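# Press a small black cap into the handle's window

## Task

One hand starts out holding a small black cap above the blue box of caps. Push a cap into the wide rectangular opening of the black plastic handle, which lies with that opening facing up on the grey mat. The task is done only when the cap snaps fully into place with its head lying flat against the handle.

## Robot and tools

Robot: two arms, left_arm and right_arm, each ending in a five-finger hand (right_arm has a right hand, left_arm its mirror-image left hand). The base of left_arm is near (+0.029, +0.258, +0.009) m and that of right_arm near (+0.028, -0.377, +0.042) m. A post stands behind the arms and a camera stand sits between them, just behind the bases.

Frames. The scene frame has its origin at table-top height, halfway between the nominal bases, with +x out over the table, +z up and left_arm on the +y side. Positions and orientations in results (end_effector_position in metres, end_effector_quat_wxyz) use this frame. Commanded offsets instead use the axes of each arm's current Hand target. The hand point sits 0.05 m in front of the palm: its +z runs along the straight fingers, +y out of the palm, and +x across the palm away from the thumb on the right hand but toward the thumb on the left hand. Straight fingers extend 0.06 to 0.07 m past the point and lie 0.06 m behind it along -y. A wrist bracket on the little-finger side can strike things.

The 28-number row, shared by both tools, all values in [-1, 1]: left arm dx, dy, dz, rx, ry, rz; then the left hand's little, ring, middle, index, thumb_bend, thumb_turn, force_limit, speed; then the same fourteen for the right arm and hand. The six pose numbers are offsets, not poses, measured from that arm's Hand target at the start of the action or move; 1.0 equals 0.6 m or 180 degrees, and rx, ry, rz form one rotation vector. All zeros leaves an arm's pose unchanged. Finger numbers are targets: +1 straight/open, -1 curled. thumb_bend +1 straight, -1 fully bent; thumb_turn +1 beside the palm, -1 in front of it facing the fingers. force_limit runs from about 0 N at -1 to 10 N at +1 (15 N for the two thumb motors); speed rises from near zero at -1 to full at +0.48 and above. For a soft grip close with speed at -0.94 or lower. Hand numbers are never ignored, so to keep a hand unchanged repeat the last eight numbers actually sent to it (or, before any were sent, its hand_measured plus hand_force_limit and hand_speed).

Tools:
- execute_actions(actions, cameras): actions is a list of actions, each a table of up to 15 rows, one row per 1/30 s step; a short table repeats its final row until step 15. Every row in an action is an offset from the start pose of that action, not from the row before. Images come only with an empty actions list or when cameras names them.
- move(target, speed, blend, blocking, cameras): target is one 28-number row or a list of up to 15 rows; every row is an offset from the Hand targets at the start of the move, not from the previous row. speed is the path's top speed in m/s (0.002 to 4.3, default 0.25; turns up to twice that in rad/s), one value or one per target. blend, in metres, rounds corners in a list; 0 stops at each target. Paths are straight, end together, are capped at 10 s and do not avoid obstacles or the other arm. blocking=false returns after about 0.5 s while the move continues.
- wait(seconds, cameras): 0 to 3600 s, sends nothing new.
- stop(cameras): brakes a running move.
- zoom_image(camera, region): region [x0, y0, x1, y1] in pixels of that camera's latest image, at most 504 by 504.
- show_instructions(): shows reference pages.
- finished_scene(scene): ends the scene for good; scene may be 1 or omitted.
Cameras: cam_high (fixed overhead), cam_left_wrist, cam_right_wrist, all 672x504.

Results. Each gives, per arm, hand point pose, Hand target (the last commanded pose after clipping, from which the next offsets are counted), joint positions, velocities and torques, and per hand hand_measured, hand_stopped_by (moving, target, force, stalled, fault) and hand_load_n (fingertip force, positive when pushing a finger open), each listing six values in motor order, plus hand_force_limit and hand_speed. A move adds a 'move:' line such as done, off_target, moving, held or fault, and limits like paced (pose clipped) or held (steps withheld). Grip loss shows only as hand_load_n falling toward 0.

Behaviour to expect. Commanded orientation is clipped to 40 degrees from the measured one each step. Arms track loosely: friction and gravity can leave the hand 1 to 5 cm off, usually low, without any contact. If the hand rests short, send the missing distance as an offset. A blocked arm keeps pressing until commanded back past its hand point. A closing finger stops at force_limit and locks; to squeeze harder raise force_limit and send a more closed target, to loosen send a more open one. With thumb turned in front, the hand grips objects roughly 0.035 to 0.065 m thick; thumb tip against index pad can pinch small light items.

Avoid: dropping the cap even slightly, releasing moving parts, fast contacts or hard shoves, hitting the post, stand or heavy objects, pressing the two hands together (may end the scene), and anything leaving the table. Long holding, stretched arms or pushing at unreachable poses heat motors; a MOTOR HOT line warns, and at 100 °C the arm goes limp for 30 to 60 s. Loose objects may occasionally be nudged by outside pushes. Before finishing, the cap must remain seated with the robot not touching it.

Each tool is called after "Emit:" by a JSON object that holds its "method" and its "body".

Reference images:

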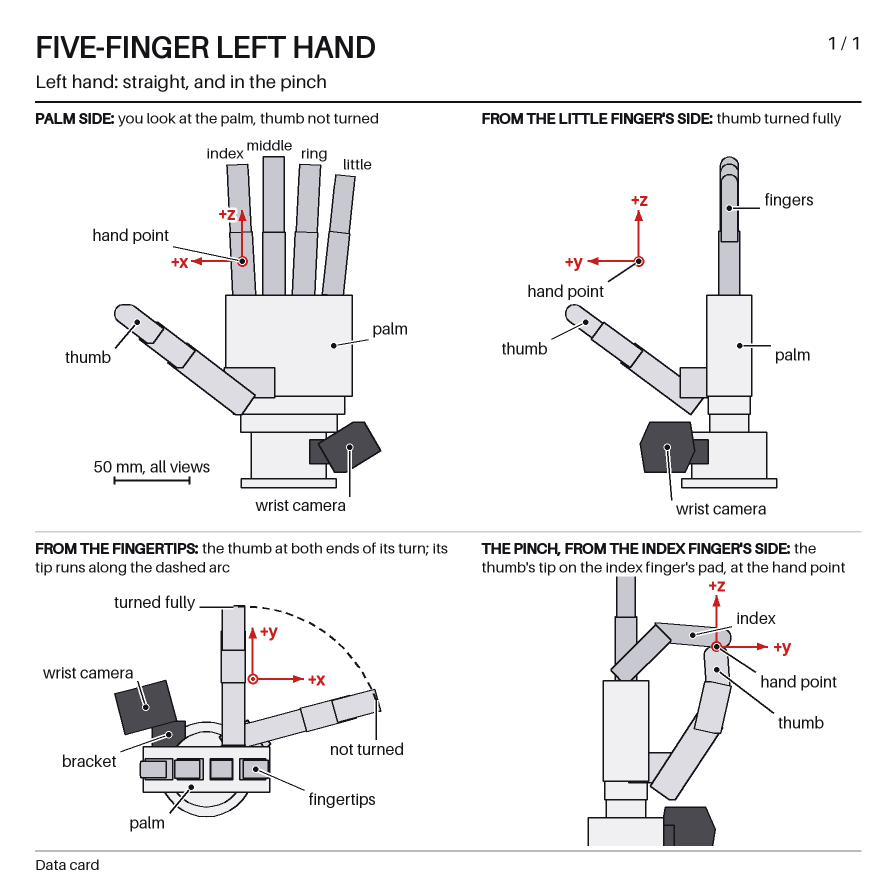

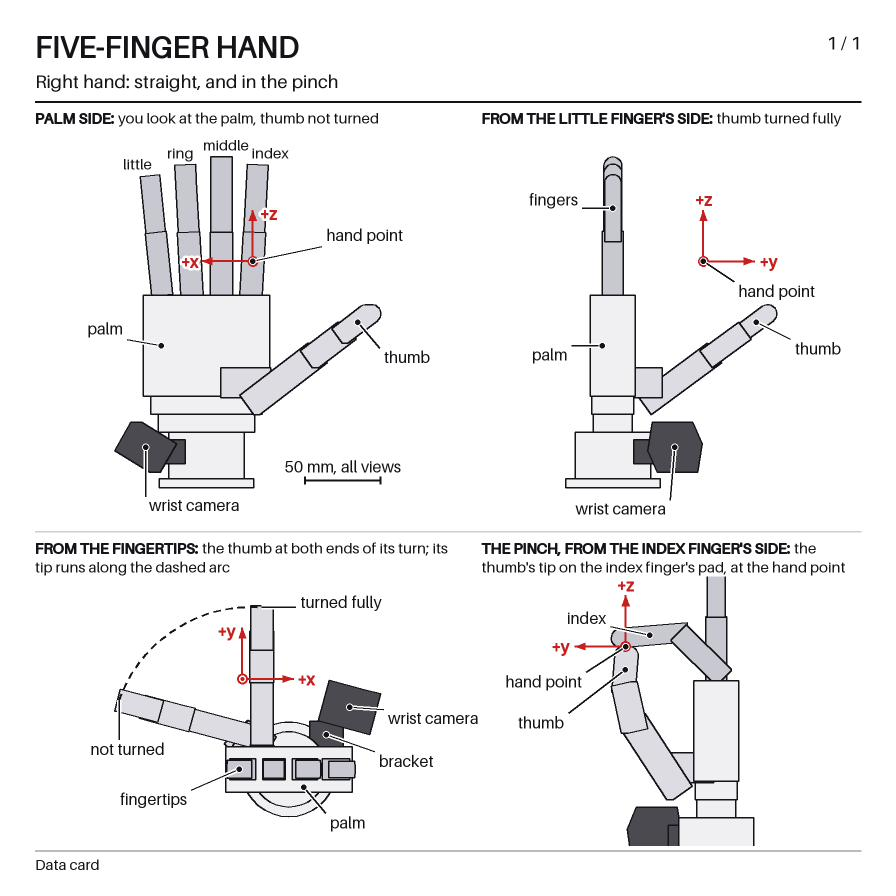

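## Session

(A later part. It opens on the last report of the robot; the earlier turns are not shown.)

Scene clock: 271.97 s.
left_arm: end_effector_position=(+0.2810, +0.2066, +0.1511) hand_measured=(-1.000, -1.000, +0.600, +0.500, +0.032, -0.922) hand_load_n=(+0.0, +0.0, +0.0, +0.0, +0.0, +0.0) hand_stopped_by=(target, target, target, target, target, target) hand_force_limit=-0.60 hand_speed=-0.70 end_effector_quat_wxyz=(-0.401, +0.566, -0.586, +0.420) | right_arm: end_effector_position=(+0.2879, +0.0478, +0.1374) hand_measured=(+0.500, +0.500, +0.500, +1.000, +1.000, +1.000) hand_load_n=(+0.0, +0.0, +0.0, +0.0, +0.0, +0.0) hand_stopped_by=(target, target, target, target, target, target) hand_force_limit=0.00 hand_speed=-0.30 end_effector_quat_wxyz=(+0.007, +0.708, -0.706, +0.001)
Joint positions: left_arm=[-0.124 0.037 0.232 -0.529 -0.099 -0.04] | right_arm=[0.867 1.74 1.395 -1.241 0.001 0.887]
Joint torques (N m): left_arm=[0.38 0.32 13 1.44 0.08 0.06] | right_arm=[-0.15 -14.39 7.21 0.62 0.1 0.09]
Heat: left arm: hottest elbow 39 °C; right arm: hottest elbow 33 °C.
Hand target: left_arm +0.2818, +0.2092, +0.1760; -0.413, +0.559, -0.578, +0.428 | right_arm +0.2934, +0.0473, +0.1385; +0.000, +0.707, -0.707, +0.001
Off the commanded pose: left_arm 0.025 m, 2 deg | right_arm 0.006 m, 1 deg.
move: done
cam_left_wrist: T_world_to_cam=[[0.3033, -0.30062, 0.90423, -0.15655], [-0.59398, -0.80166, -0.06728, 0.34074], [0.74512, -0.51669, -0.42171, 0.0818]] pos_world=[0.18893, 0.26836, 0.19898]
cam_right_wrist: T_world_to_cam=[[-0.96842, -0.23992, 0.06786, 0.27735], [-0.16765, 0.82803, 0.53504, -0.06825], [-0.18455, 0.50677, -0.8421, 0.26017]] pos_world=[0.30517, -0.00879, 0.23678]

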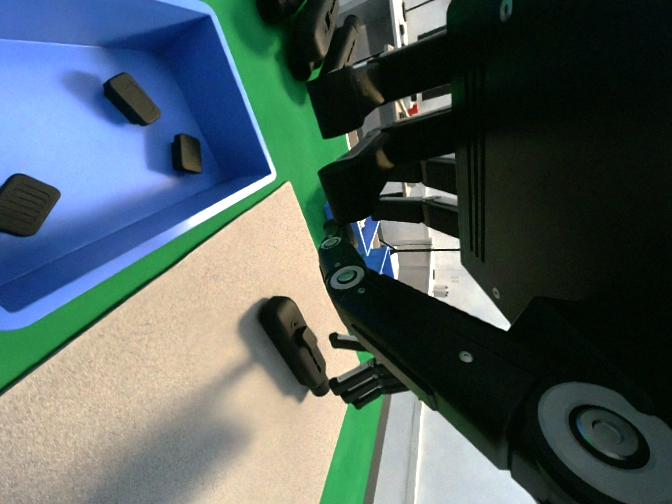

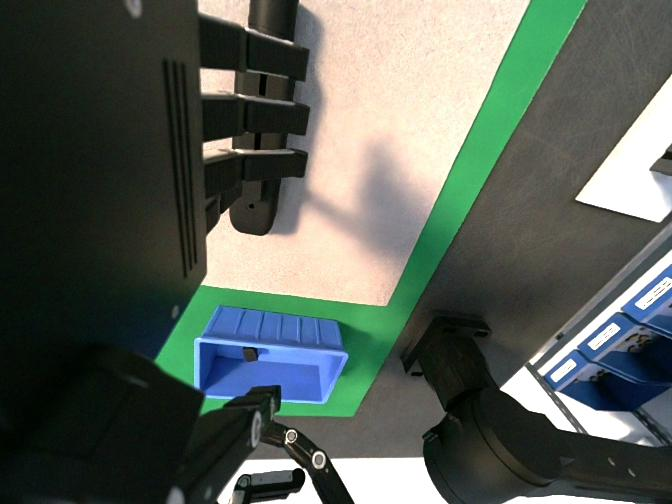

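Emit:
{"method": "move", "body": {"target": [0,0,0,0,0,0,-1.0,-1.0,0.6,0.5,0.032,-0.922,-0.6,-0.7,0,0,0,0,0,0,-1,-1,-1,1,1,1,-0.6,-0.3], "speed": 0.05, "cameras": ["cam_left_wrist","cam_right_wrist"]}}

Emit:
{"method": "zoom_image", "body": {"camera": "cam_right_wrist", "region": [180, 100, 320, 240]}}

Scene clock: 281.00 s.
left_arm: end_effector_position=(+0.2810, +0.2066, +0.1511) hand_measured=(-1.000, -1.000, +0.600, +0.500, +0.032, -0.922) hand_load_n=(+0.0, +0.0, +0.0, -0.5, +0.0, +0.0) hand_stopped_by=(target, target, target, target, target, target) hand_force_limit=-0.60 hand_speed=-0.70 end_effector_quat_wxyz=(-0.401, +0.566, -0.586, +0.420) | right_arm: end_effector_position=(+0.2881, +0.0480, +0.1374) hand_measured=(-1.000, -1.000, -1.000, +1.000, +1.000, +1.000) hand_load_n=(+0.0, +0.0, +0.0, +0.0, +0.0, +0.0) hand_stopped_by=(target, target, target, target, target, target) hand_force_limit=-0.60 hand_speed=-0.30 end_effector_quat_wxyz=(+0.007, +0.708, -0.706, +0.001)
Joint positions: left_arm=[-0.124 0.037 0.232 -0.529 -0.099 -0.04] | right_arm=[0.867 1.74 1.395 -1.24 0.001 0.887]
Joint torques (N m): left_arm=[0.32 0.26 12.96 1.42 0.06 0.07] | right_arm=[-0.09 -14.27 7.2 0.58 0.09 0.1]
Heat: left arm: hottest elbow 39 °C; right arm: hottest elbow 33 °C.
Hand target: left_arm +0.2818, +0.2092, +0.1760; -0.413, +0.559, -0.578, +0.428 | right_arm +0.2934, +0.0473, +0.1385; +0.000, +0.707, -0.707, +0.001
Off the commanded pose: left_arm 0.025 m, 2 deg | right_arm 0.005 m, 1 deg.
move: done
cam_left_wrist: T_world_to_cam=[[0.3033, -0.30062, 0.90423, -0.15655], [-0.59398, -0.80166, -0.06728, 0.34074], [0.74512, -0.51669, -0.42171, 0.0818]] pos_world=[0.18893, 0.26836, 0.19898]
cam_right_wrist: T_world_to_cam=[[-0.96835, -0.24036, 0.06725, 0.27759], [-0.16826, 0.82765, 0.53543, -0.06822], [-0.18435, 0.50717, -0.8419, 0.26004]] pos_world=[0.30527, -0.00869, 0.23679]

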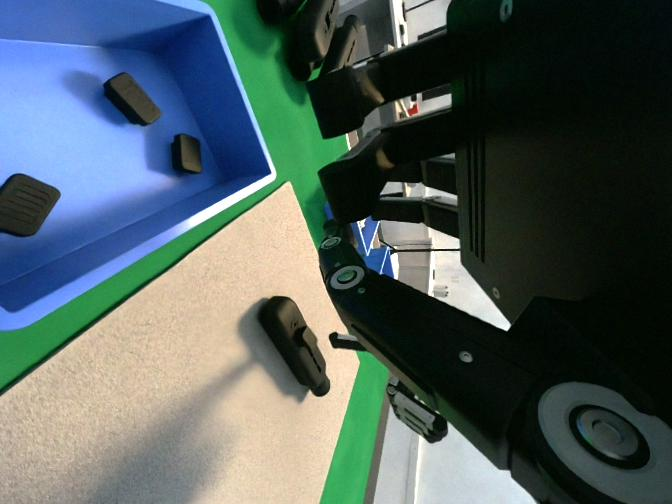

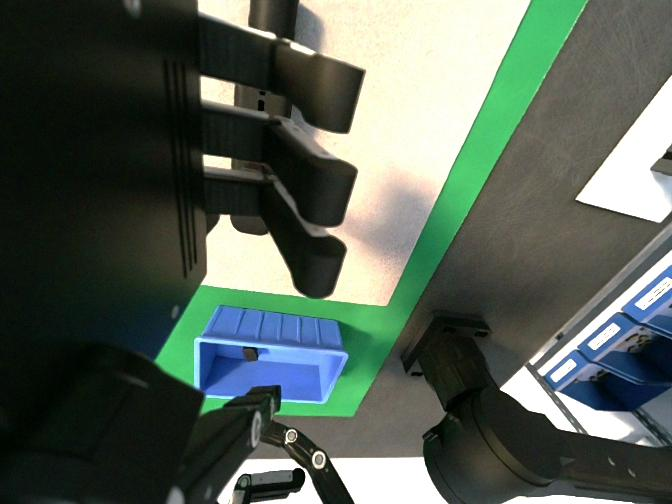

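Scaled by 3.600 from the camera's image (finer frame: 960x720).

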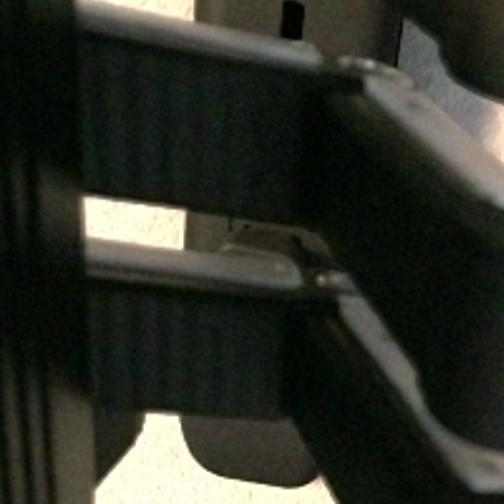

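Emit:
{"method": "move", "body": {"target": [0,0,0,0,0,0,-1.0,-1.0,0.6,0.5,0.032,-0.922,-0.6,-0.7,0,0,0.017,0,0,0,-1,-1,-1,1,1,1,-0.6,-0.3], "speed": 0.04, "cameras": ["cam_left_wrist","cam_right_wrist"]}}

Emit:
{"method": "zoom_image", "body": {"camera": "cam_left_wrist", "region": [260, 280, 380, 400]}}

Scene clock: 283.13 s.
left_arm: end_effector_position=(+0.2810, +0.2066, +0.1511) hand_measured=(-1.000, -1.000, +0.600, +0.500, +0.032, -0.922) hand_load_n=(+0.0, +0.0, +0.0, +0.0, +0.0, +0.0) hand_stopped_by=(target, target, target, target, target, target) hand_force_limit=-0.60 hand_speed=-0.70 end_effector_quat_wxyz=(-0.401, +0.566, -0.586, +0.420) | right_arm: end_effector_position=(+0.2881, +0.0481, +0.1315) hand_measured=(-1.000, -1.000, -1.000, +1.000, +1.000, +1.000) hand_load_n=(+0.0, +0.0, +0.0, +0.0, +0.0, +0.0) hand_stopped_by=(target, target, target, target, target, target) hand_force_limit=-0.60 hand_speed=-0.30 end_effector_quat_wxyz=(+0.003, +0.708, -0.706, +0.001)
Joint positions: left_arm=[-0.124 0.037 0.232 -0.529 -0.099 -0.04] | right_arm=[0.867 1.74 1.379 -1.215 0.001 0.887]
Joint torques (N m): left_arm=[0.38 0.26 12.94 1.39 0.06 0.07] | right_arm=[-0.09 -13.57 7.21 0.65 0.09 0.1]
Heat: left arm: hottest elbow 39 °C; right arm: hottest waist 32 °C.
Hand target: left_arm +0.2818, +0.2092, +0.1760; -0.413, +0.559, -0.578, +0.428 | right_arm +0.2934, +0.0472, +0.1283; +0.000, +0.707, -0.707, +0.001
Off the commanded pose: left_arm 0.025 m, 2 deg | right_arm 0.006 m, 0 deg.
move: done
cam_left_wrist: T_world_to_cam=[[0.3033, -0.30062, 0.90423, -0.15655], [-0.59398, -0.80166, -0.06728, 0.34074], [0.74512, -0.51669, -0.42171, 0.0818]] pos_world=[0.18893, 0.26836, 0.19898]
cam_right_wrist: T_world_to_cam=[[-0.9687, -0.24074, 0.06061, 0.27912], [-0.17103, 0.82415, 0.53994, -0.0647], [-0.17993, 0.51267, -0.83952, 0.2532]] pos_world=[0.30487, -0.00929, 0.23059]

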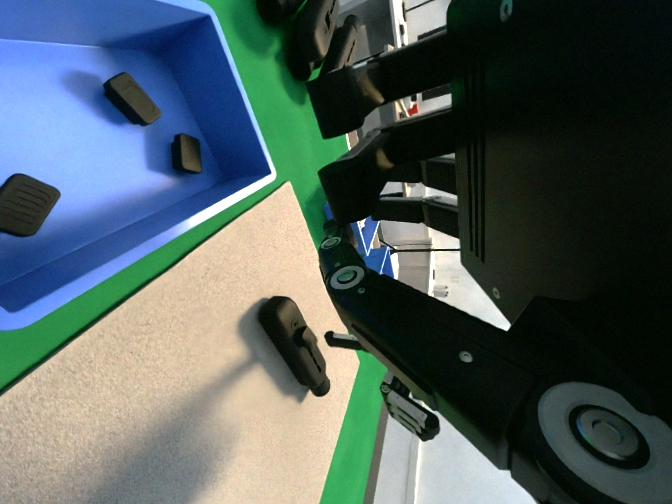

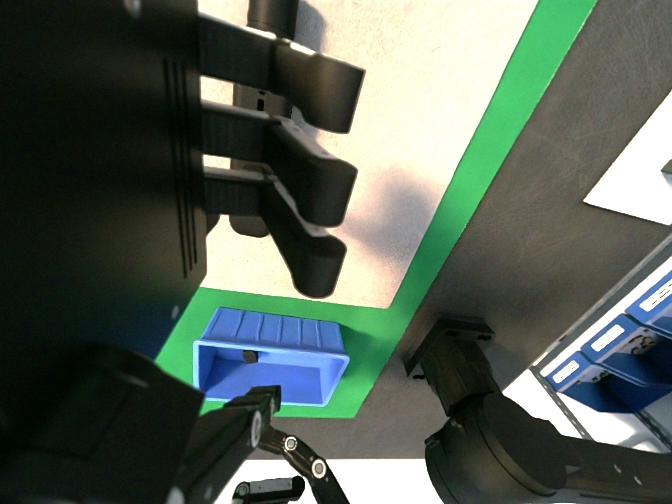

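Scaled by 4.200 from the camera's image (finer frame: 960x720).

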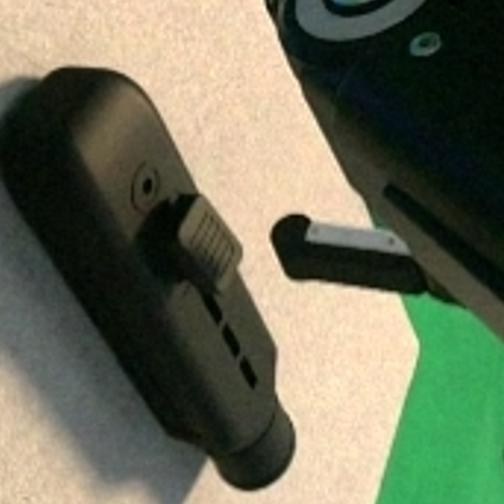

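Emit:
{"method": "move", "body": {"target": [0,0,0,0,0,0,-1.0,-1.0,0.6,0.5,0.032,-0.922,-0.6,-0.7,0.01,0,0.013,0,0,0,-1,-1,-1,1,1,1,-0.6,-0.3], "speed": 0.04, "cameras": ["cam_left_wrist","cam_right_wrist"]}}

Emit:
{"method": "zoom_image", "body": {"camera": "cam_left_wrist", "region": [260, 280, 380, 400]}}

Scene clock: 287.33 s.
left_arm: end_effector_position=(+0.2810, +0.2066, +0.1511) hand_measured=(-1.000, -1.000, +0.600, +0.500, +0.032, -0.922) hand_load_n=(+0.0, +0.0, +0.0, +0.0, +0.0, +0.0) hand_stopped_by=(target, target, target, target, target, target) hand_force_limit=-0.60 hand_speed=-0.70 end_effector_quat_wxyz=(-0.401, +0.566, -0.586, +0.420) | right_arm: end_effector_position=(+0.2879, +0.0417, +0.1217) hand_measured=(-1.000, -1.000, -1.000, +1.000, +1.000, +1.000) hand_load_n=(+0.0, +0.0, +0.0, +0.0, +0.0, +0.0) hand_stopped_by=(target, target, target, target, target, target) hand_force_limit=-0.60 hand_speed=-0.30 end_effector_quat_wxyz=(+0.005, +0.708, -0.707, +0.001)
Joint positions: left_arm=[-0.124 0.037 0.232 -0.529 -0.099 -0.04] | right_arm=[0.859 1.74 1.351 -1.192 0.001 0.88]
Joint torques (N m): left_arm=[0.26 0.44 12.94 1.36 0.07 0.05] | right_arm=[-0.15 -13.8 7.17 0.64 0.09 0.09]
Heat: left arm: hottest elbow 40 °C; right arm: hottest waist 32 °C.
Hand target: left_arm +0.2818, +0.2092, +0.1760; -0.413, +0.559, -0.578, +0.428 | right_arm +0.2934, +0.0412, +0.1205; +0.000, +0.707, -0.707, +0.001
Off the commanded pose: left_arm 0.025 m, 2 deg | right_arm 0.006 m, 1 deg.
move: done
cam_left_wrist: T_world_to_cam=[[0.3033, -0.30062, 0.90423, -0.15655], [-0.59398, -0.80166, -0.06728, 0.34074], [0.74512, -0.51669, -0.42171, 0.0818]] pos_world=[0.18893, 0.26836, 0.19898]
cam_right_wrist: T_world_to_cam=[[-0.96869, -0.23982, 0.06431, 0.27744], [-0.16884, 0.82615, 0.53756, -0.05469], [-0.18205, 0.50987, -0.84077, 0.2491]] pos_world=[0.30487, -0.01529, 0.22099]

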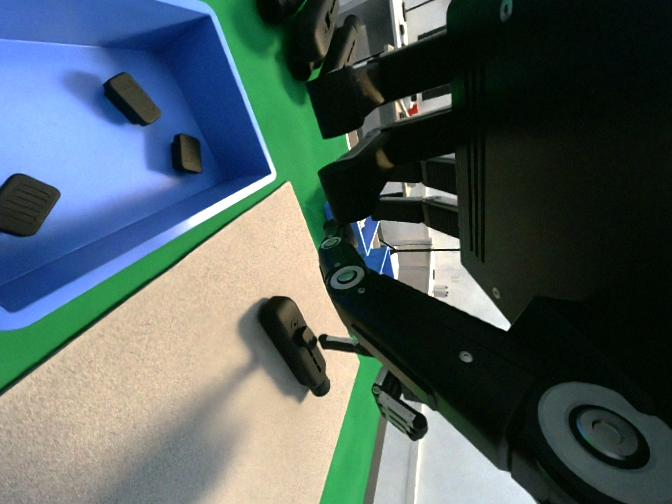

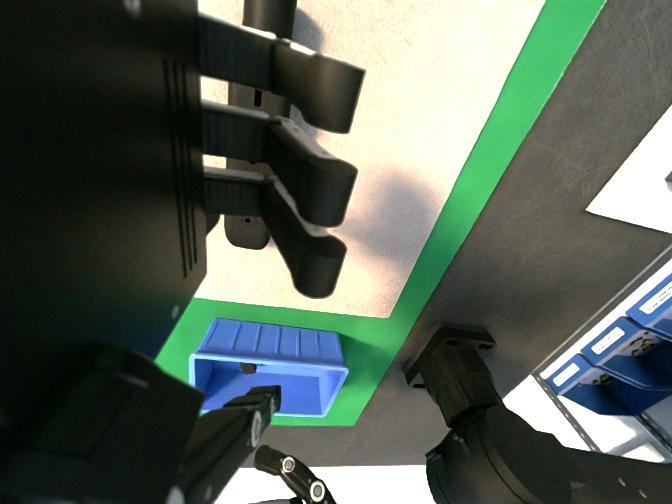

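Scaled by 4.200 from the camera's image (finer frame: 960x720).

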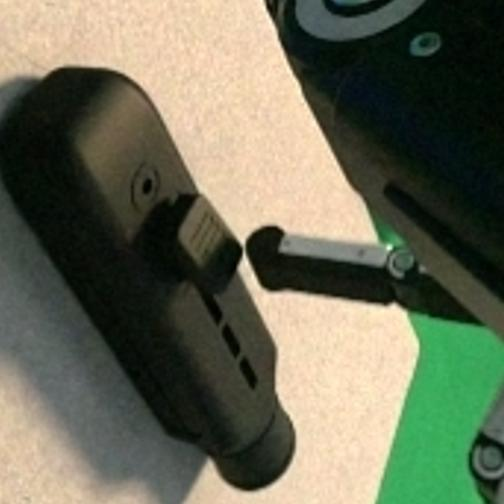

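Emit:
{"method": "zoom_image", "body": {"camera": "cam_right_wrist", "region": [180, 80, 320, 260]}}

Scaled by 2.800 from the camera's image (finer frame: 960x720).

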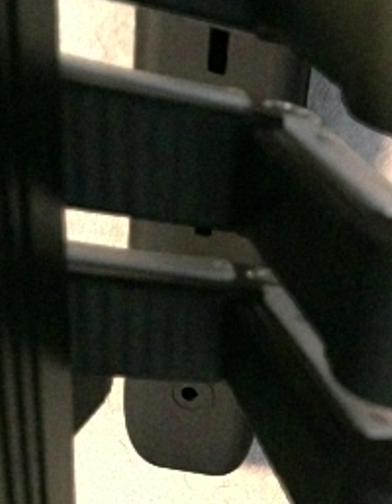

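Emit:
{"method": "move", "body": {"target": [[0,0,0,0,0,0,-1.0,-1.0,0.6,0.5,0.032,-0.922,-0.6,-0.7,0,0,-0.0167,0,0,0,-1,-1,-1,1,1,1,-0.6,-0.3],[0,0,0,0,0,0,-1.0,-1.0,0.6,0.5,0.032,-0.922,-0.6,-0.7,-0.0167,0.0117,-0.0167,0,0,0,-1,-1,-1,1,1,1,-0.6,-0.3]], "speed": 0.05, "cameras": ["cam_left_wrist","cam_right_wrist"]}}

Emit:
{"method": "zoom_image", "body": {"camera": "cam_left_wrist", "region": [260, 280, 380, 400]}}

Emit:
{"method": "zoom_image", "body": {"camera": "cam_right_wrist", "region": [180, 80, 320, 260]}}

Scene clock: 293.37 s.
left_arm: end_effector_position=(+0.2810, +0.2066, +0.1511) hand_measured=(-1.000, -1.000, +0.600, +0.500, +0.032, -0.922) hand_load_n=(+0.0, +0.0, +0.0, +0.0, +0.0, +0.0) hand_stopped_by=(target, target, target, target, target, target) hand_force_limit=-0.60 hand_speed=-0.70 end_effector_quat_wxyz=(-0.401, +0.566, -0.586, +0.420) | right_arm: end_effector_position=(+0.2854, +0.0423, +0.1217) hand_measured=(-1.000, -1.000, -1.000, +1.000, +1.000, +1.000) hand_load_n=(+0.0, +0.0, +0.5, +0.0, +0.0, +0.0) hand_stopped_by=(target, target, target, target, target, target) hand_force_limit=-0.60 hand_speed=-0.30 end_effector_quat_wxyz=(+0.007, +0.707, -0.707, +0.002)
Joint positions: left_arm=[-0.124 0.037 0.232 -0.529 -0.099 -0.04] | right_arm=[0.864 1.74 1.351 -1.197 0.001 0.887]
Joint torques (N m): left_arm=[0.5 0.32 12.97 1.48 0.08 0.07] | right_arm=[1.26 -13.86 9.1 -0.34 0.07 0.25]
Heat: left arm: hottest elbow 40 °C; right arm: hottest waist 32 °C.
Hand target: left_arm +0.2818, +0.2092, +0.1760; -0.413, +0.559, -0.578, +0.428 | right_arm +0.2865, +0.0512, +0.1305; +0.000, +0.707, -0.707, +0.001
Off the commanded pose: left_arm 0.025 m, 2 deg | right_arm 0.013 m, 1 deg.
move: off_target (right_arm)
cam_left_wrist: T_world_to_cam=[[0.3033, -0.30062, 0.90423, -0.15655], [-0.59398, -0.80166, -0.06728, 0.34074], [0.74512, -0.51669, -0.42171, 0.0818]] pos_world=[0.18893, 0.26836, 0.19898]
cam_right_wrist: T_world_to_cam=[[-0.96894, -0.23772, 0.06821, 0.27457], [-0.16563, 0.82856, 0.53485, -0.05628], [-0.18366, 0.50694, -0.84219, 0.24913]] pos_world=[0.30247, -0.01439, 0.22118]

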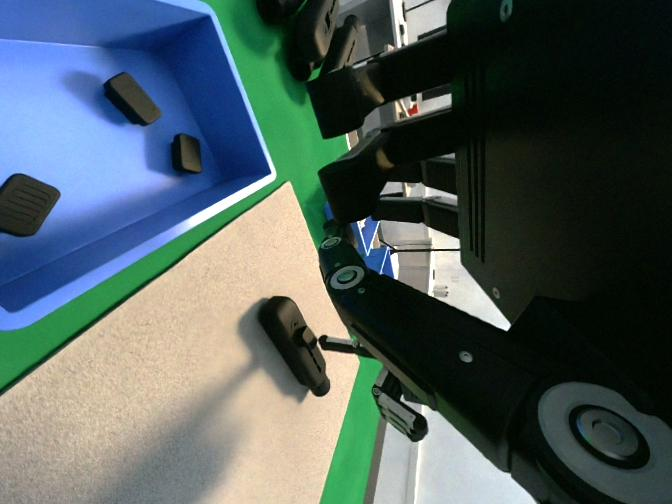

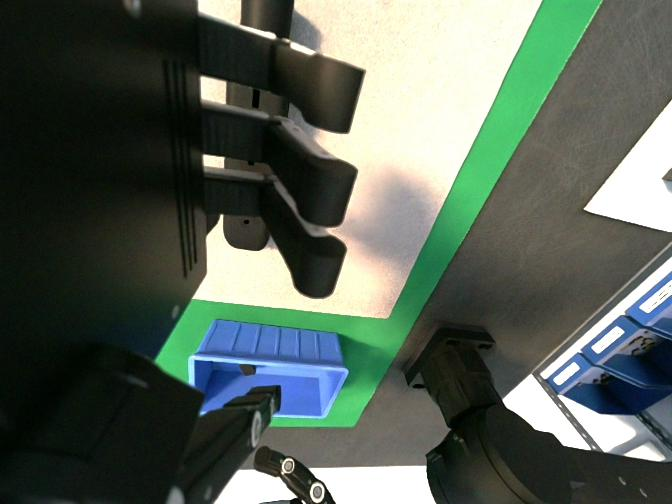

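Scaled by 4.200 from the camera's image (finer frame: 960x720).

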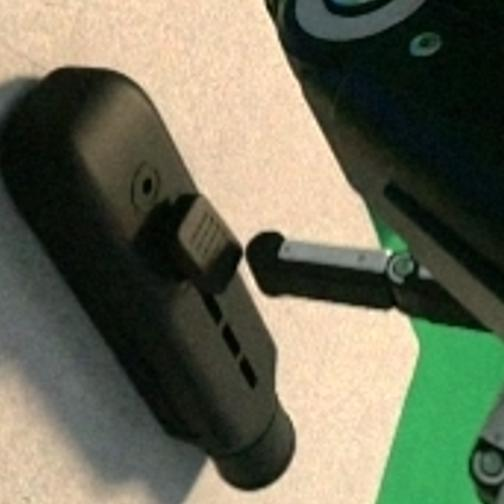

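Scaled by 2.800 from the camera's image (finer frame: 960x720).

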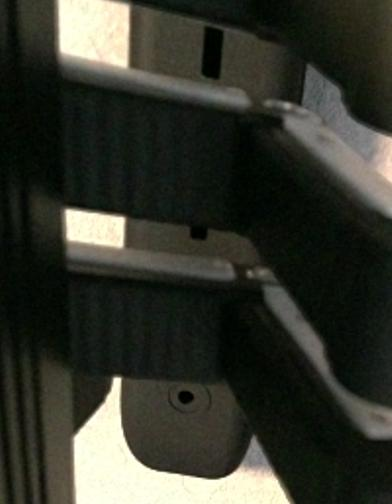

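Emit:
{"method": "execute_actions", "body": {"actions": [[[0,0,0,0,0,0,-1.0,-1.0,0.6,0.5,0.032,-0.922,-0.6,-0.7,0,0,0,0,0,0,-1,-1,-1,1,1,1,-0.6,-0.3]]]}}

Scene clock: 294.70 s.
left_arm: end_effector_position=(+0.2810, +0.2066, +0.1511) hand_measured=(-1.000, -1.000, +0.600, +0.500, +0.032, -0.922) hand_load_n=(+0.0, +0.0, +0.0, +0.0, +0.0, +0.0) hand_stopped_by=(target, target, target, target, target, target) hand_force_limit=-0.60 hand_speed=-0.70 end_effector_quat_wxyz=(-0.401, +0.566, -0.586, +0.420) | right_arm: end_effector_position=(+0.2854, +0.0423, +0.1217) hand_measured=(-1.000, -1.000, -1.000, +1.000, +1.000, +1.000) hand_load_n=(+0.0, +0.0, +0.0, +0.0, +0.0, +0.0) hand_stopped_by=(target, target, target, target, target, target) hand_force_limit=-0.60 hand_speed=-0.30 end_effector_quat_wxyz=(+0.007, +0.707, -0.707, +0.002)
Joint positions: left_arm=[-0.124 0.037 0.232 -0.529 -0.099 -0.04] | right_arm=[0.864 1.74 1.351 -1.197 0.001 0.887]
Joint torques (N m): left_arm=[0.32 0.44 13.05 1.46 0.07 0.06] | right_arm=[1.32 -13.92 9.11 -0.34 0.07 0.24]
Heat: left arm: hottest elbow 40 °C; right arm: hottest waist 32 °C.
Hand target: left_arm +0.2818, +0.2092, +0.1760; -0.413, +0.559, -0.578, +0.428 | right_arm +0.2865, +0.0512, +0.1305; +0.000, +0.707, -0.707, +0.001
Off the commanded pose: left_arm 0.025 m, 2 deg | right_arm 0.013 m, 1 deg.

Emit:
{"method": "move", "body": {"target": [[0,0,0,0,0,0,-1.0,-1.0,0.6,0.5,0.032,-0.922,-0.6,-0.7,0,0,-0.025,0,0,0,-1,-1,-1,1,1,1,-0.6,-0.3],[0,0,0,0,0,0,-1.0,-1.0,0.6,0.5,0.032,-0.922,-0.6,-0.7,-0.01,0.005,-0.025,0,0,0,-1,-1,-1,1,1,1,-0.6,-0.3]], "speed": 0.08, "cameras": ["cam_left_wrist","cam_right_wrist"]}}

Emit:
{"method": "zoom_image", "body": {"camera": "cam_right_wrist", "region": [180, 80, 320, 260]}}

Scene clock: 296.90 s.
left_arm: end_effector_position=(+0.2810, +0.2066, +0.1511) hand_measured=(-1.000, -1.000, +0.600, +0.500, +0.032, -0.922) hand_load_n=(+0.0, +0.0, +0.0, +0.0, +0.0, +0.0) hand_stopped_by=(target, target, target, target, target, target) hand_force_limit=-0.60 hand_speed=-0.70 end_effector_quat_wxyz=(-0.401, +0.566, -0.586, +0.420) | right_arm: end_effector_position=(+0.2782, +0.0440, +0.1285) hand_measured=(-1.000, -1.000, -1.000, +1.000, +1.000, +1.000) hand_load_n=(+0.0, +0.0, +0.0, +0.0, +0.0, +0.0) hand_stopped_by=(target, target, target, target, target, target) hand_force_limit=-0.60 hand_speed=-0.30 end_effector_quat_wxyz=(+0.018, +0.707, -0.707, +0.003)
Joint positions: left_arm=[-0.124 0.037 0.232 -0.529 -0.099 -0.04] | right_arm=[0.877 1.74 1.369 -1.236 0.001 0.898]
Joint torques (N m): left_arm=[0.56 0.26 12.96 1.48 0.09 0.07] | right_arm=[1.14 -14.39 10.21 -0.38 0.07 0.25]
Heat: left arm: hottest elbow 40 °C; right arm: hottest elbow 33 °C.
Hand target: left_arm +0.2818, +0.2092, +0.1760; -0.413, +0.559, -0.578, +0.428 | right_arm +0.2835, +0.0573, +0.1455; +0.000, +0.707, -0.707, +0.001
Off the commanded pose: left_arm 0.025 m, 2 deg | right_arm 0.022 m, 2 deg.
move: off_target (right_arm)
cam_left_wrist: T_world_to_cam=[[0.3033, -0.30062, 0.90423, -0.15655], [-0.59398, -0.80166, -0.06728, 0.34074], [0.74512, -0.51669, -0.42171, 0.0818]] pos_world=[0.18893, 0.26836, 0.19898]
cam_right_wrist: T_world_to_cam=[[-0.96762, -0.23794, 0.08429, 0.26526], [-0.16019, 0.83686, 0.52345, -0.06296], [-0.19509, 0.493, -0.84788, 0.25721]] pos_world=[0.29676, -0.011, 0.22868]

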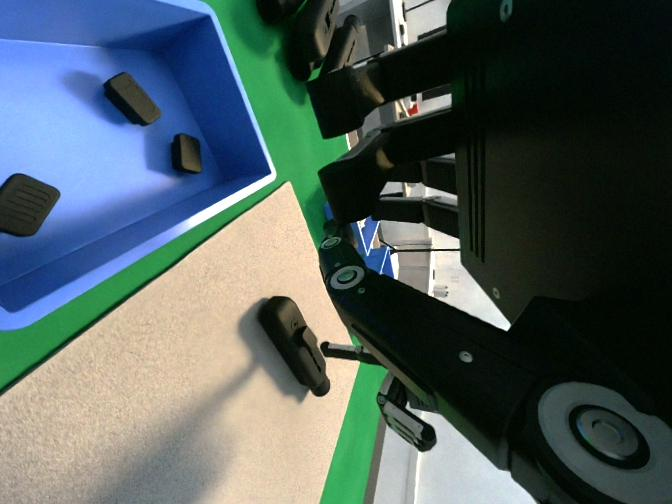

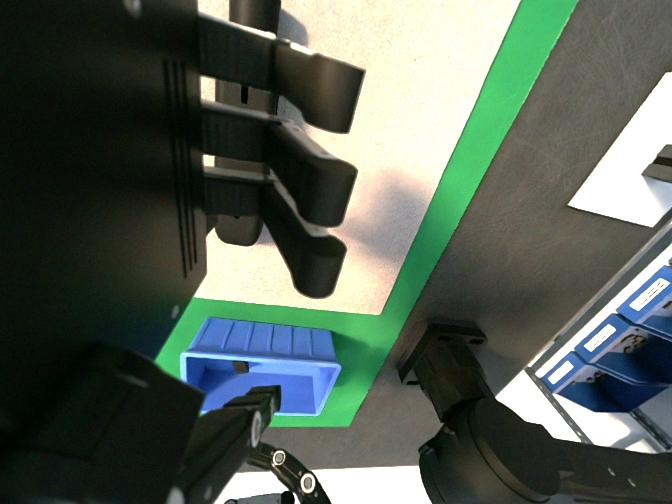

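Scaled by 2.800 from the camera's image (finer frame: 960x720).

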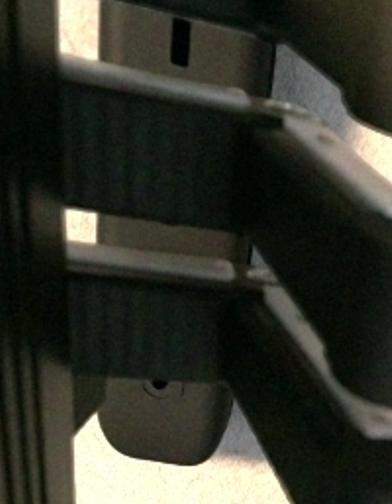

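Emit:
{"method": "move", "body": {"target": [0,0,0,0,0,0,-1.0,-1.0,0.6,0.5,0.032,-0.922,-0.6,-0.7,-0.018,-0.005,0,0,0,0,0.3,0.3,0.3,1,1,1,-0.6,-0.3], "speed": 0.08, "cameras": ["cam_left_wrist","cam_right_wrist"]}}

Emit:
{"method": "zoom_image", "body": {"camera": "cam_right_wrist", "region": [180, 80, 320, 260]}}

Emit:
{"method": "zoom_image", "body": {"camera": "cam_left_wrist", "region": [260, 280, 380, 400]}}

Scene clock: 300.73 s.
left_arm: end_effector_position=(+0.2810, +0.2066, +0.1511) hand_measured=(-1.000, -1.000, +0.600, +0.500, +0.032, -0.922) hand_load_n=(+0.0, +0.0, +0.0, +0.0, +0.0, +0.0) hand_stopped_by=(target, target, target, target, target, target) hand_force_limit=-0.60 hand_speed=-0.70 end_effector_quat_wxyz=(-0.401, +0.566, -0.586, +0.420) | right_arm: end_effector_position=(+0.2832, +0.0560, +0.1397) hand_measured=(+0.300, +0.300, +0.300, +1.000, +1.000, +1.000) hand_load_n=(+0.0, +0.0, +0.0, +0.0, +0.0, +0.0) hand_stopped_by=(target, target, target, target, target, target) hand_force_limit=-0.60 hand_speed=-0.30 end_effector_quat_wxyz=(+0.006, +0.707, -0.707, +0.001)
Joint positions: left_arm=[-0.124 0.037 0.232 -0.529 -0.099 -0.04] | right_arm=[0.884 1.744 1.407 -1.246 0.001 0.907]
Joint torques (N m): left_arm=[0.38 0.44 13 1.48 0.06 0.06] | right_arm=[1.2 -13.1 10.18 -0.32 0.07 0.24]
Heat: left arm: hottest elbow 40 °C; right arm: hottest elbow 33 °C.
Hand target: left_arm +0.2818, +0.2092, +0.1760; -0.413, +0.559, -0.578, +0.428 | right_arm +0.2864, +0.0680, +0.1454; +0.000, +0.707, -0.707, +0.001
Off the commanded pose: left_arm 0.025 m, 2 deg | right_arm 0.014 m, 1 deg.
move: off_target (right_arm)
cam_left_wrist: T_world_to_cam=[[0.3033, -0.30062, 0.90423, -0.15655], [-0.59398, -0.80166, -0.06728, 0.34074], [0.74512, -0.51669, -0.42171, 0.0818]] pos_world=[0.18893, 0.26836, 0.19898]
cam_right_wrist: T_world_to_cam=[[-0.9692, -0.23748, 0.06531, 0.27501], [-0.16655, 0.82728, 0.53653, -0.07751], [-0.18144, 0.50913, -0.84135, 0.25597]] pos_world=[0.30007, -0.00089, 0.23899]

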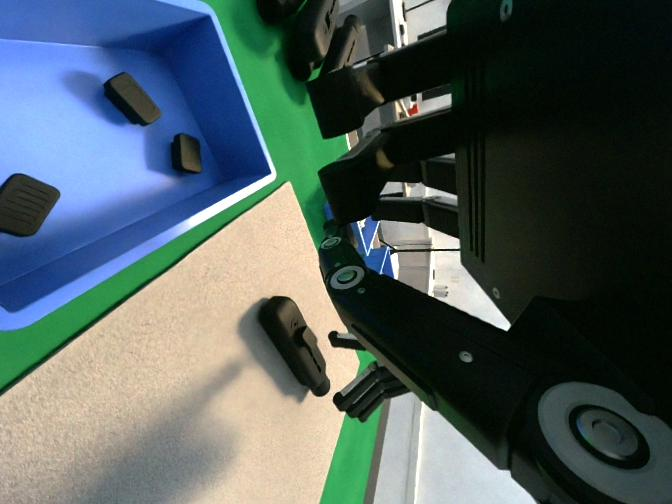

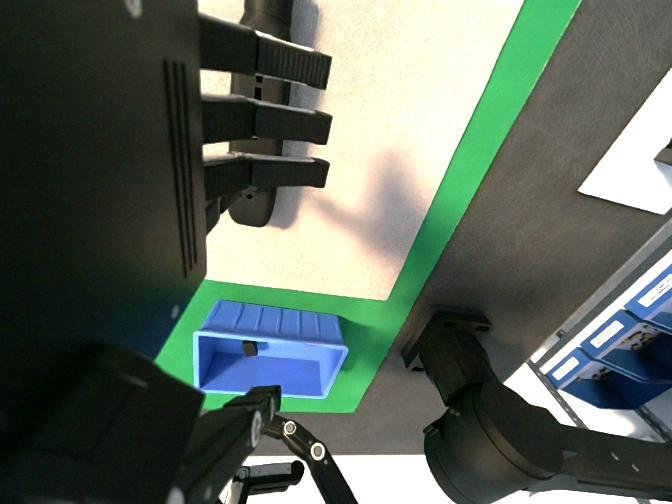

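Scaled by 2.800 from the camera's image (finer frame: 960x720).

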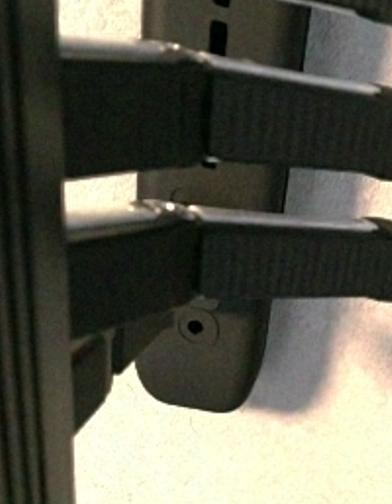

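Scaled by 4.200 from the camera's image (finer frame: 960x720).

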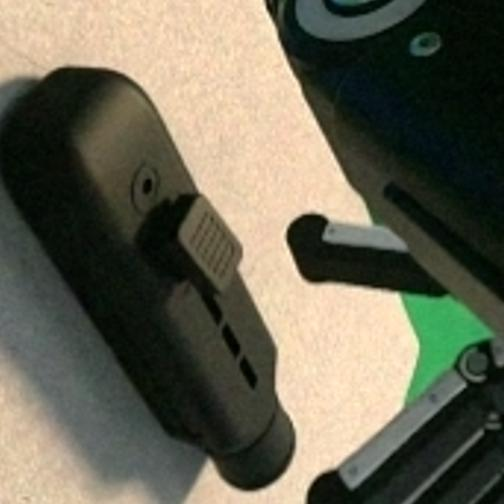

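Emit:
{"method": "move", "body": {"target": [0,0,0,0,0,0,-1.0,-1.0,0.6,0.5,0.032,-0.922,-0.6,-0.7,0.005,0.008,0.027,0,0,0,0.3,0.3,0.3,1,1,1,-0.6,-0.3], "speed": 0.05, "cameras": ["cam_left_wrist","cam_right_wrist"]}}

Emit:
{"method": "zoom_image", "body": {"camera": "cam_right_wrist", "region": [180, 80, 320, 260]}}

Emit:
{"method": "zoom_image", "body": {"camera": "cam_left_wrist", "region": [260, 280, 380, 400]}}

Scene clock: 304.30 s.
left_arm: end_effector_position=(+0.2810, +0.2066, +0.1511) hand_measured=(-1.000, -1.000, +0.600, +0.500, +0.032, -0.922) hand_load_n=(+0.0, +0.0, +0.0, +0.0, +0.0, +0.0) hand_stopped_by=(target, target, target, target, target, target) hand_force_limit=-0.60 hand_speed=-0.70 end_effector_quat_wxyz=(-0.401, +0.566, -0.586, +0.420) | right_arm: end_effector_position=(+0.2846, +0.0600, +0.1374) hand_measured=(+0.300, +0.300, +0.300, +1.000, +1.000, +1.000) hand_load_n=(+0.0, +0.0, +0.0, +0.0, +0.0, +0.0) hand_stopped_by=(target, target, target, target, target, target) hand_force_limit=-0.60 hand_speed=-0.30 end_effector_quat_wxyz=(-0.002, +0.707, -0.708, +0.000)
Joint positions: left_arm=[-0.124 0.037 0.232 -0.529 -0.099 -0.04] | right_arm=[0.886 1.745 1.403 -1.224 0.001 0.911]
Joint torques (N m): left_arm=[0.38 0.56 12.97 1.44 0.08 0.08] | right_arm=[1.32 -13.1 7.21 0.68 0.09 0.24]
Heat: left arm: hottest elbow 41 °C; right arm: hottest elbow 33 °C.
Hand target: left_arm +0.2818, +0.2092, +0.1760; -0.413, +0.559, -0.578, +0.428 | right_arm +0.2817, +0.0650, +0.1294; +0.000, +0.707, -0.707, +0.000
Off the commanded pose: left_arm 0.025 m, 2 deg | right_arm 0.010 m, 0 deg.
move: done
cam_left_wrist: T_world_to_cam=[[0.3033, -0.30062, 0.90423, -0.15655], [-0.59398, -0.80166, -0.06728, 0.34074], [0.74512, -0.51669, -0.42171, 0.0818]] pos_world=[0.18893, 0.26836, 0.19898]
cam_right_wrist: T_world_to_cam=[[-0.96996, -0.2375, 0.05268, 0.27947], [-0.1713, 0.82057, 0.54528, -0.07889], [-0.17272, 0.51987, -0.8366, 0.2485]] pos_world=[0.30048, 0.00192, 0.23619]

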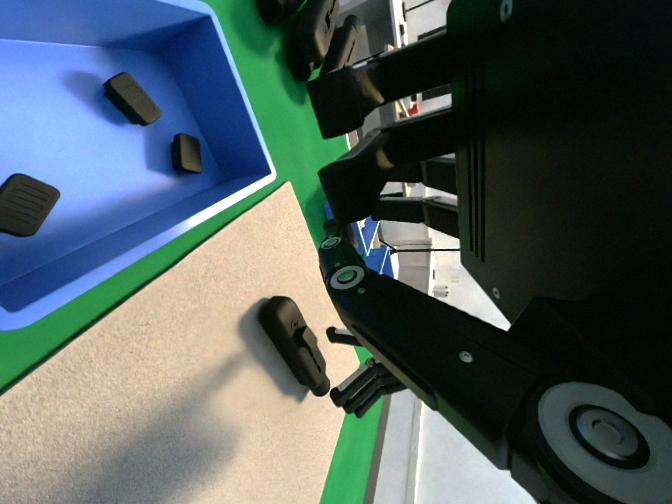

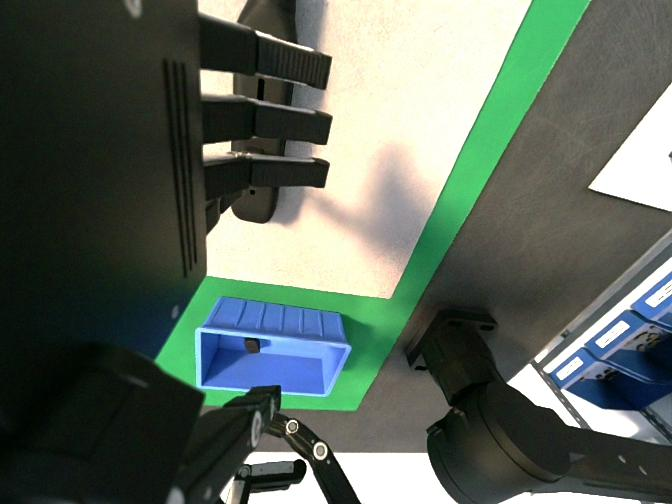

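Scaled by 2.800 from the camera's image (finer frame: 960x720).

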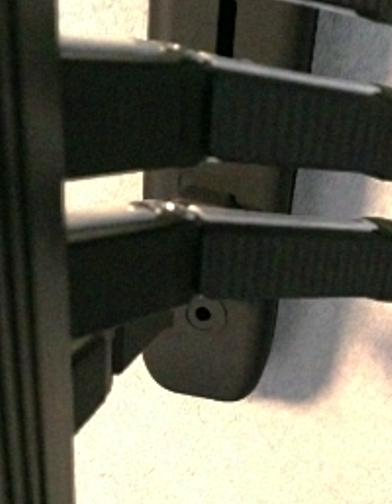

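Scaled by 4.200 from the camera's image (finer frame: 960x720).

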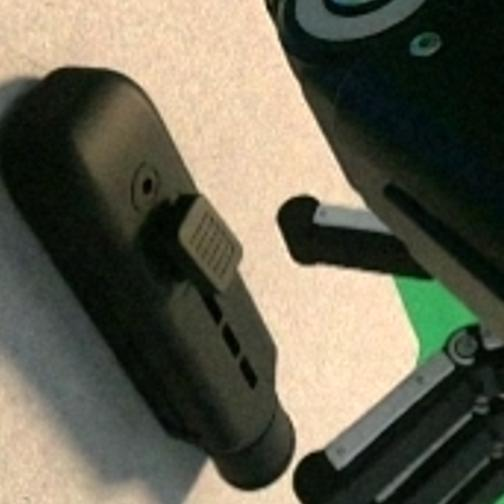

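Emit:
{"method": "move", "body": {"target": [0,0,0,0,0,0,-1.0,-1.0,0.6,0.5,0.032,-0.922,-0.6,-0.7,0.022,0.004,0.005,0,0,0,0.3,0.3,0.3,1,1,1,-0.6,-0.3], "speed": 0.05, "cameras": ["cam_left_wrist","cam_right_wrist"]}}

Emit:
{"method": "zoom_image", "body": {"camera": "cam_left_wrist", "region": [260, 280, 380, 400]}}

Scene clock: 307.87 s.
left_arm: end_effector_position=(+0.2810, +0.2066, +0.1511) hand_measured=(-1.000, -1.000, +0.600, +0.500, +0.032, -0.922) hand_load_n=(+0.0, +0.0, +0.0, +0.0, +0.0, +0.0) hand_stopped_by=(target, target, target, target, target, target) hand_force_limit=-0.60 hand_speed=-0.70 end_effector_quat_wxyz=(-0.401, +0.566, -0.586, +0.420) | right_arm: end_effector_position=(+0.2763, +0.0494, +0.1215) hand_measured=(+0.300, +0.300, +0.300, +1.000, +1.000, +1.000) hand_load_n=(+0.0, +0.0, +0.0, +0.0, +0.0, +0.0) hand_stopped_by=(target, target, target, target, target, target) hand_force_limit=-0.60 hand_speed=-0.30 end_effector_quat_wxyz=(+0.011, +0.706, -0.708, +0.002)
Joint positions: left_arm=[-0.124 0.037 0.232 -0.529 -0.099 -0.04] | right_arm=[0.886 1.745 1.357 -1.206 0.001 0.911]
Joint torques (N m): left_arm=[0.38 0.38 13.03 1.44 0.08 0.06] | right_arm=[0.44 -14.62 7.2 0.61 0.09 0.12]
Heat: left arm: hottest elbow 41 °C; right arm: hottest elbow 33 °C.
Hand target: left_arm +0.2818, +0.2092, +0.1760; -0.413, +0.559, -0.578, +0.428 | right_arm +0.2794, +0.0519, +0.1264; +0.000, +0.707, -0.707, +0.000
Off the commanded pose: left_arm 0.025 m, 2 deg | right_arm 0.006 m, 1 deg.
move: done
cam_left_wrist: T_world_to_cam=[[0.3033, -0.30062, 0.90423, -0.15655], [-0.59398, -0.80166, -0.06728, 0.34074], [0.74512, -0.51669, -0.42171, 0.0818]] pos_world=[0.18893, 0.26836, 0.19898]
cam_right_wrist: T_world_to_cam=[[-0.96898, -0.23582, 0.07389, 0.26685], [-0.16206, 0.8321, 0.53042, -0.06421], [-0.18657, 0.502, -0.84451, 0.24493]] pos_world=[0.29387, -0.0066, 0.22118]

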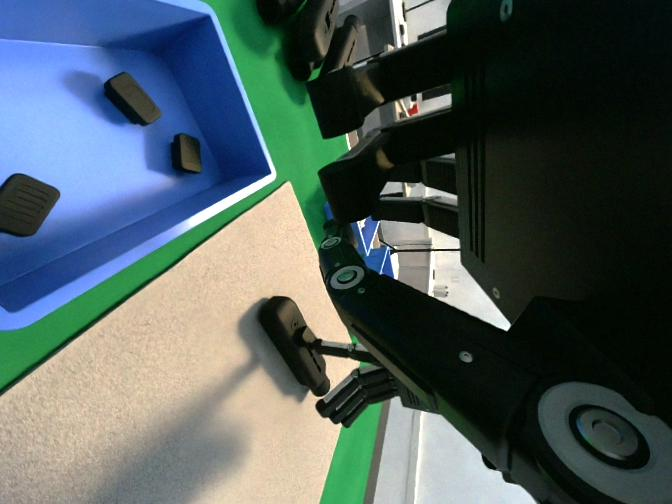

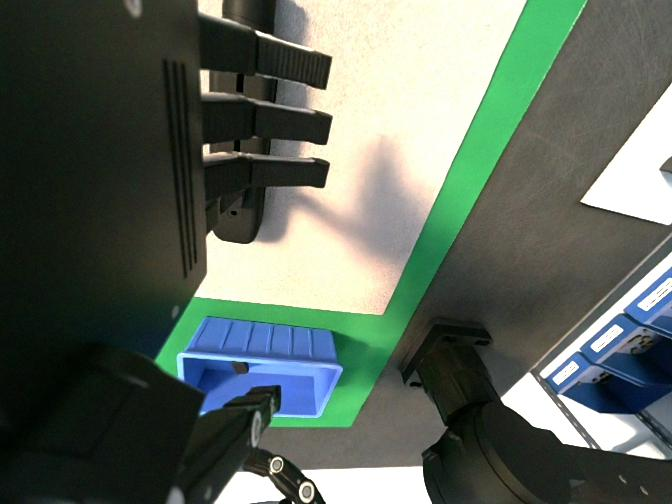

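Scaled by 4.200 from the camera's image (finer frame: 960x720).

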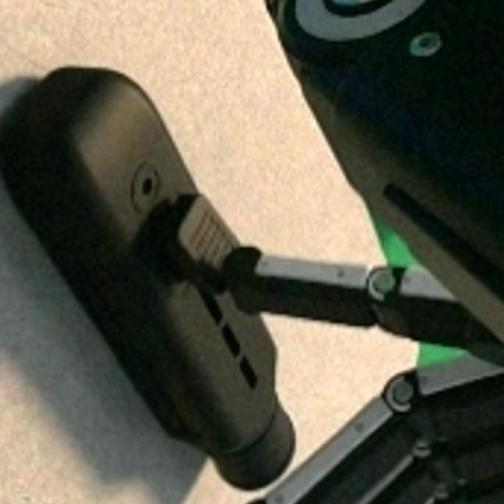

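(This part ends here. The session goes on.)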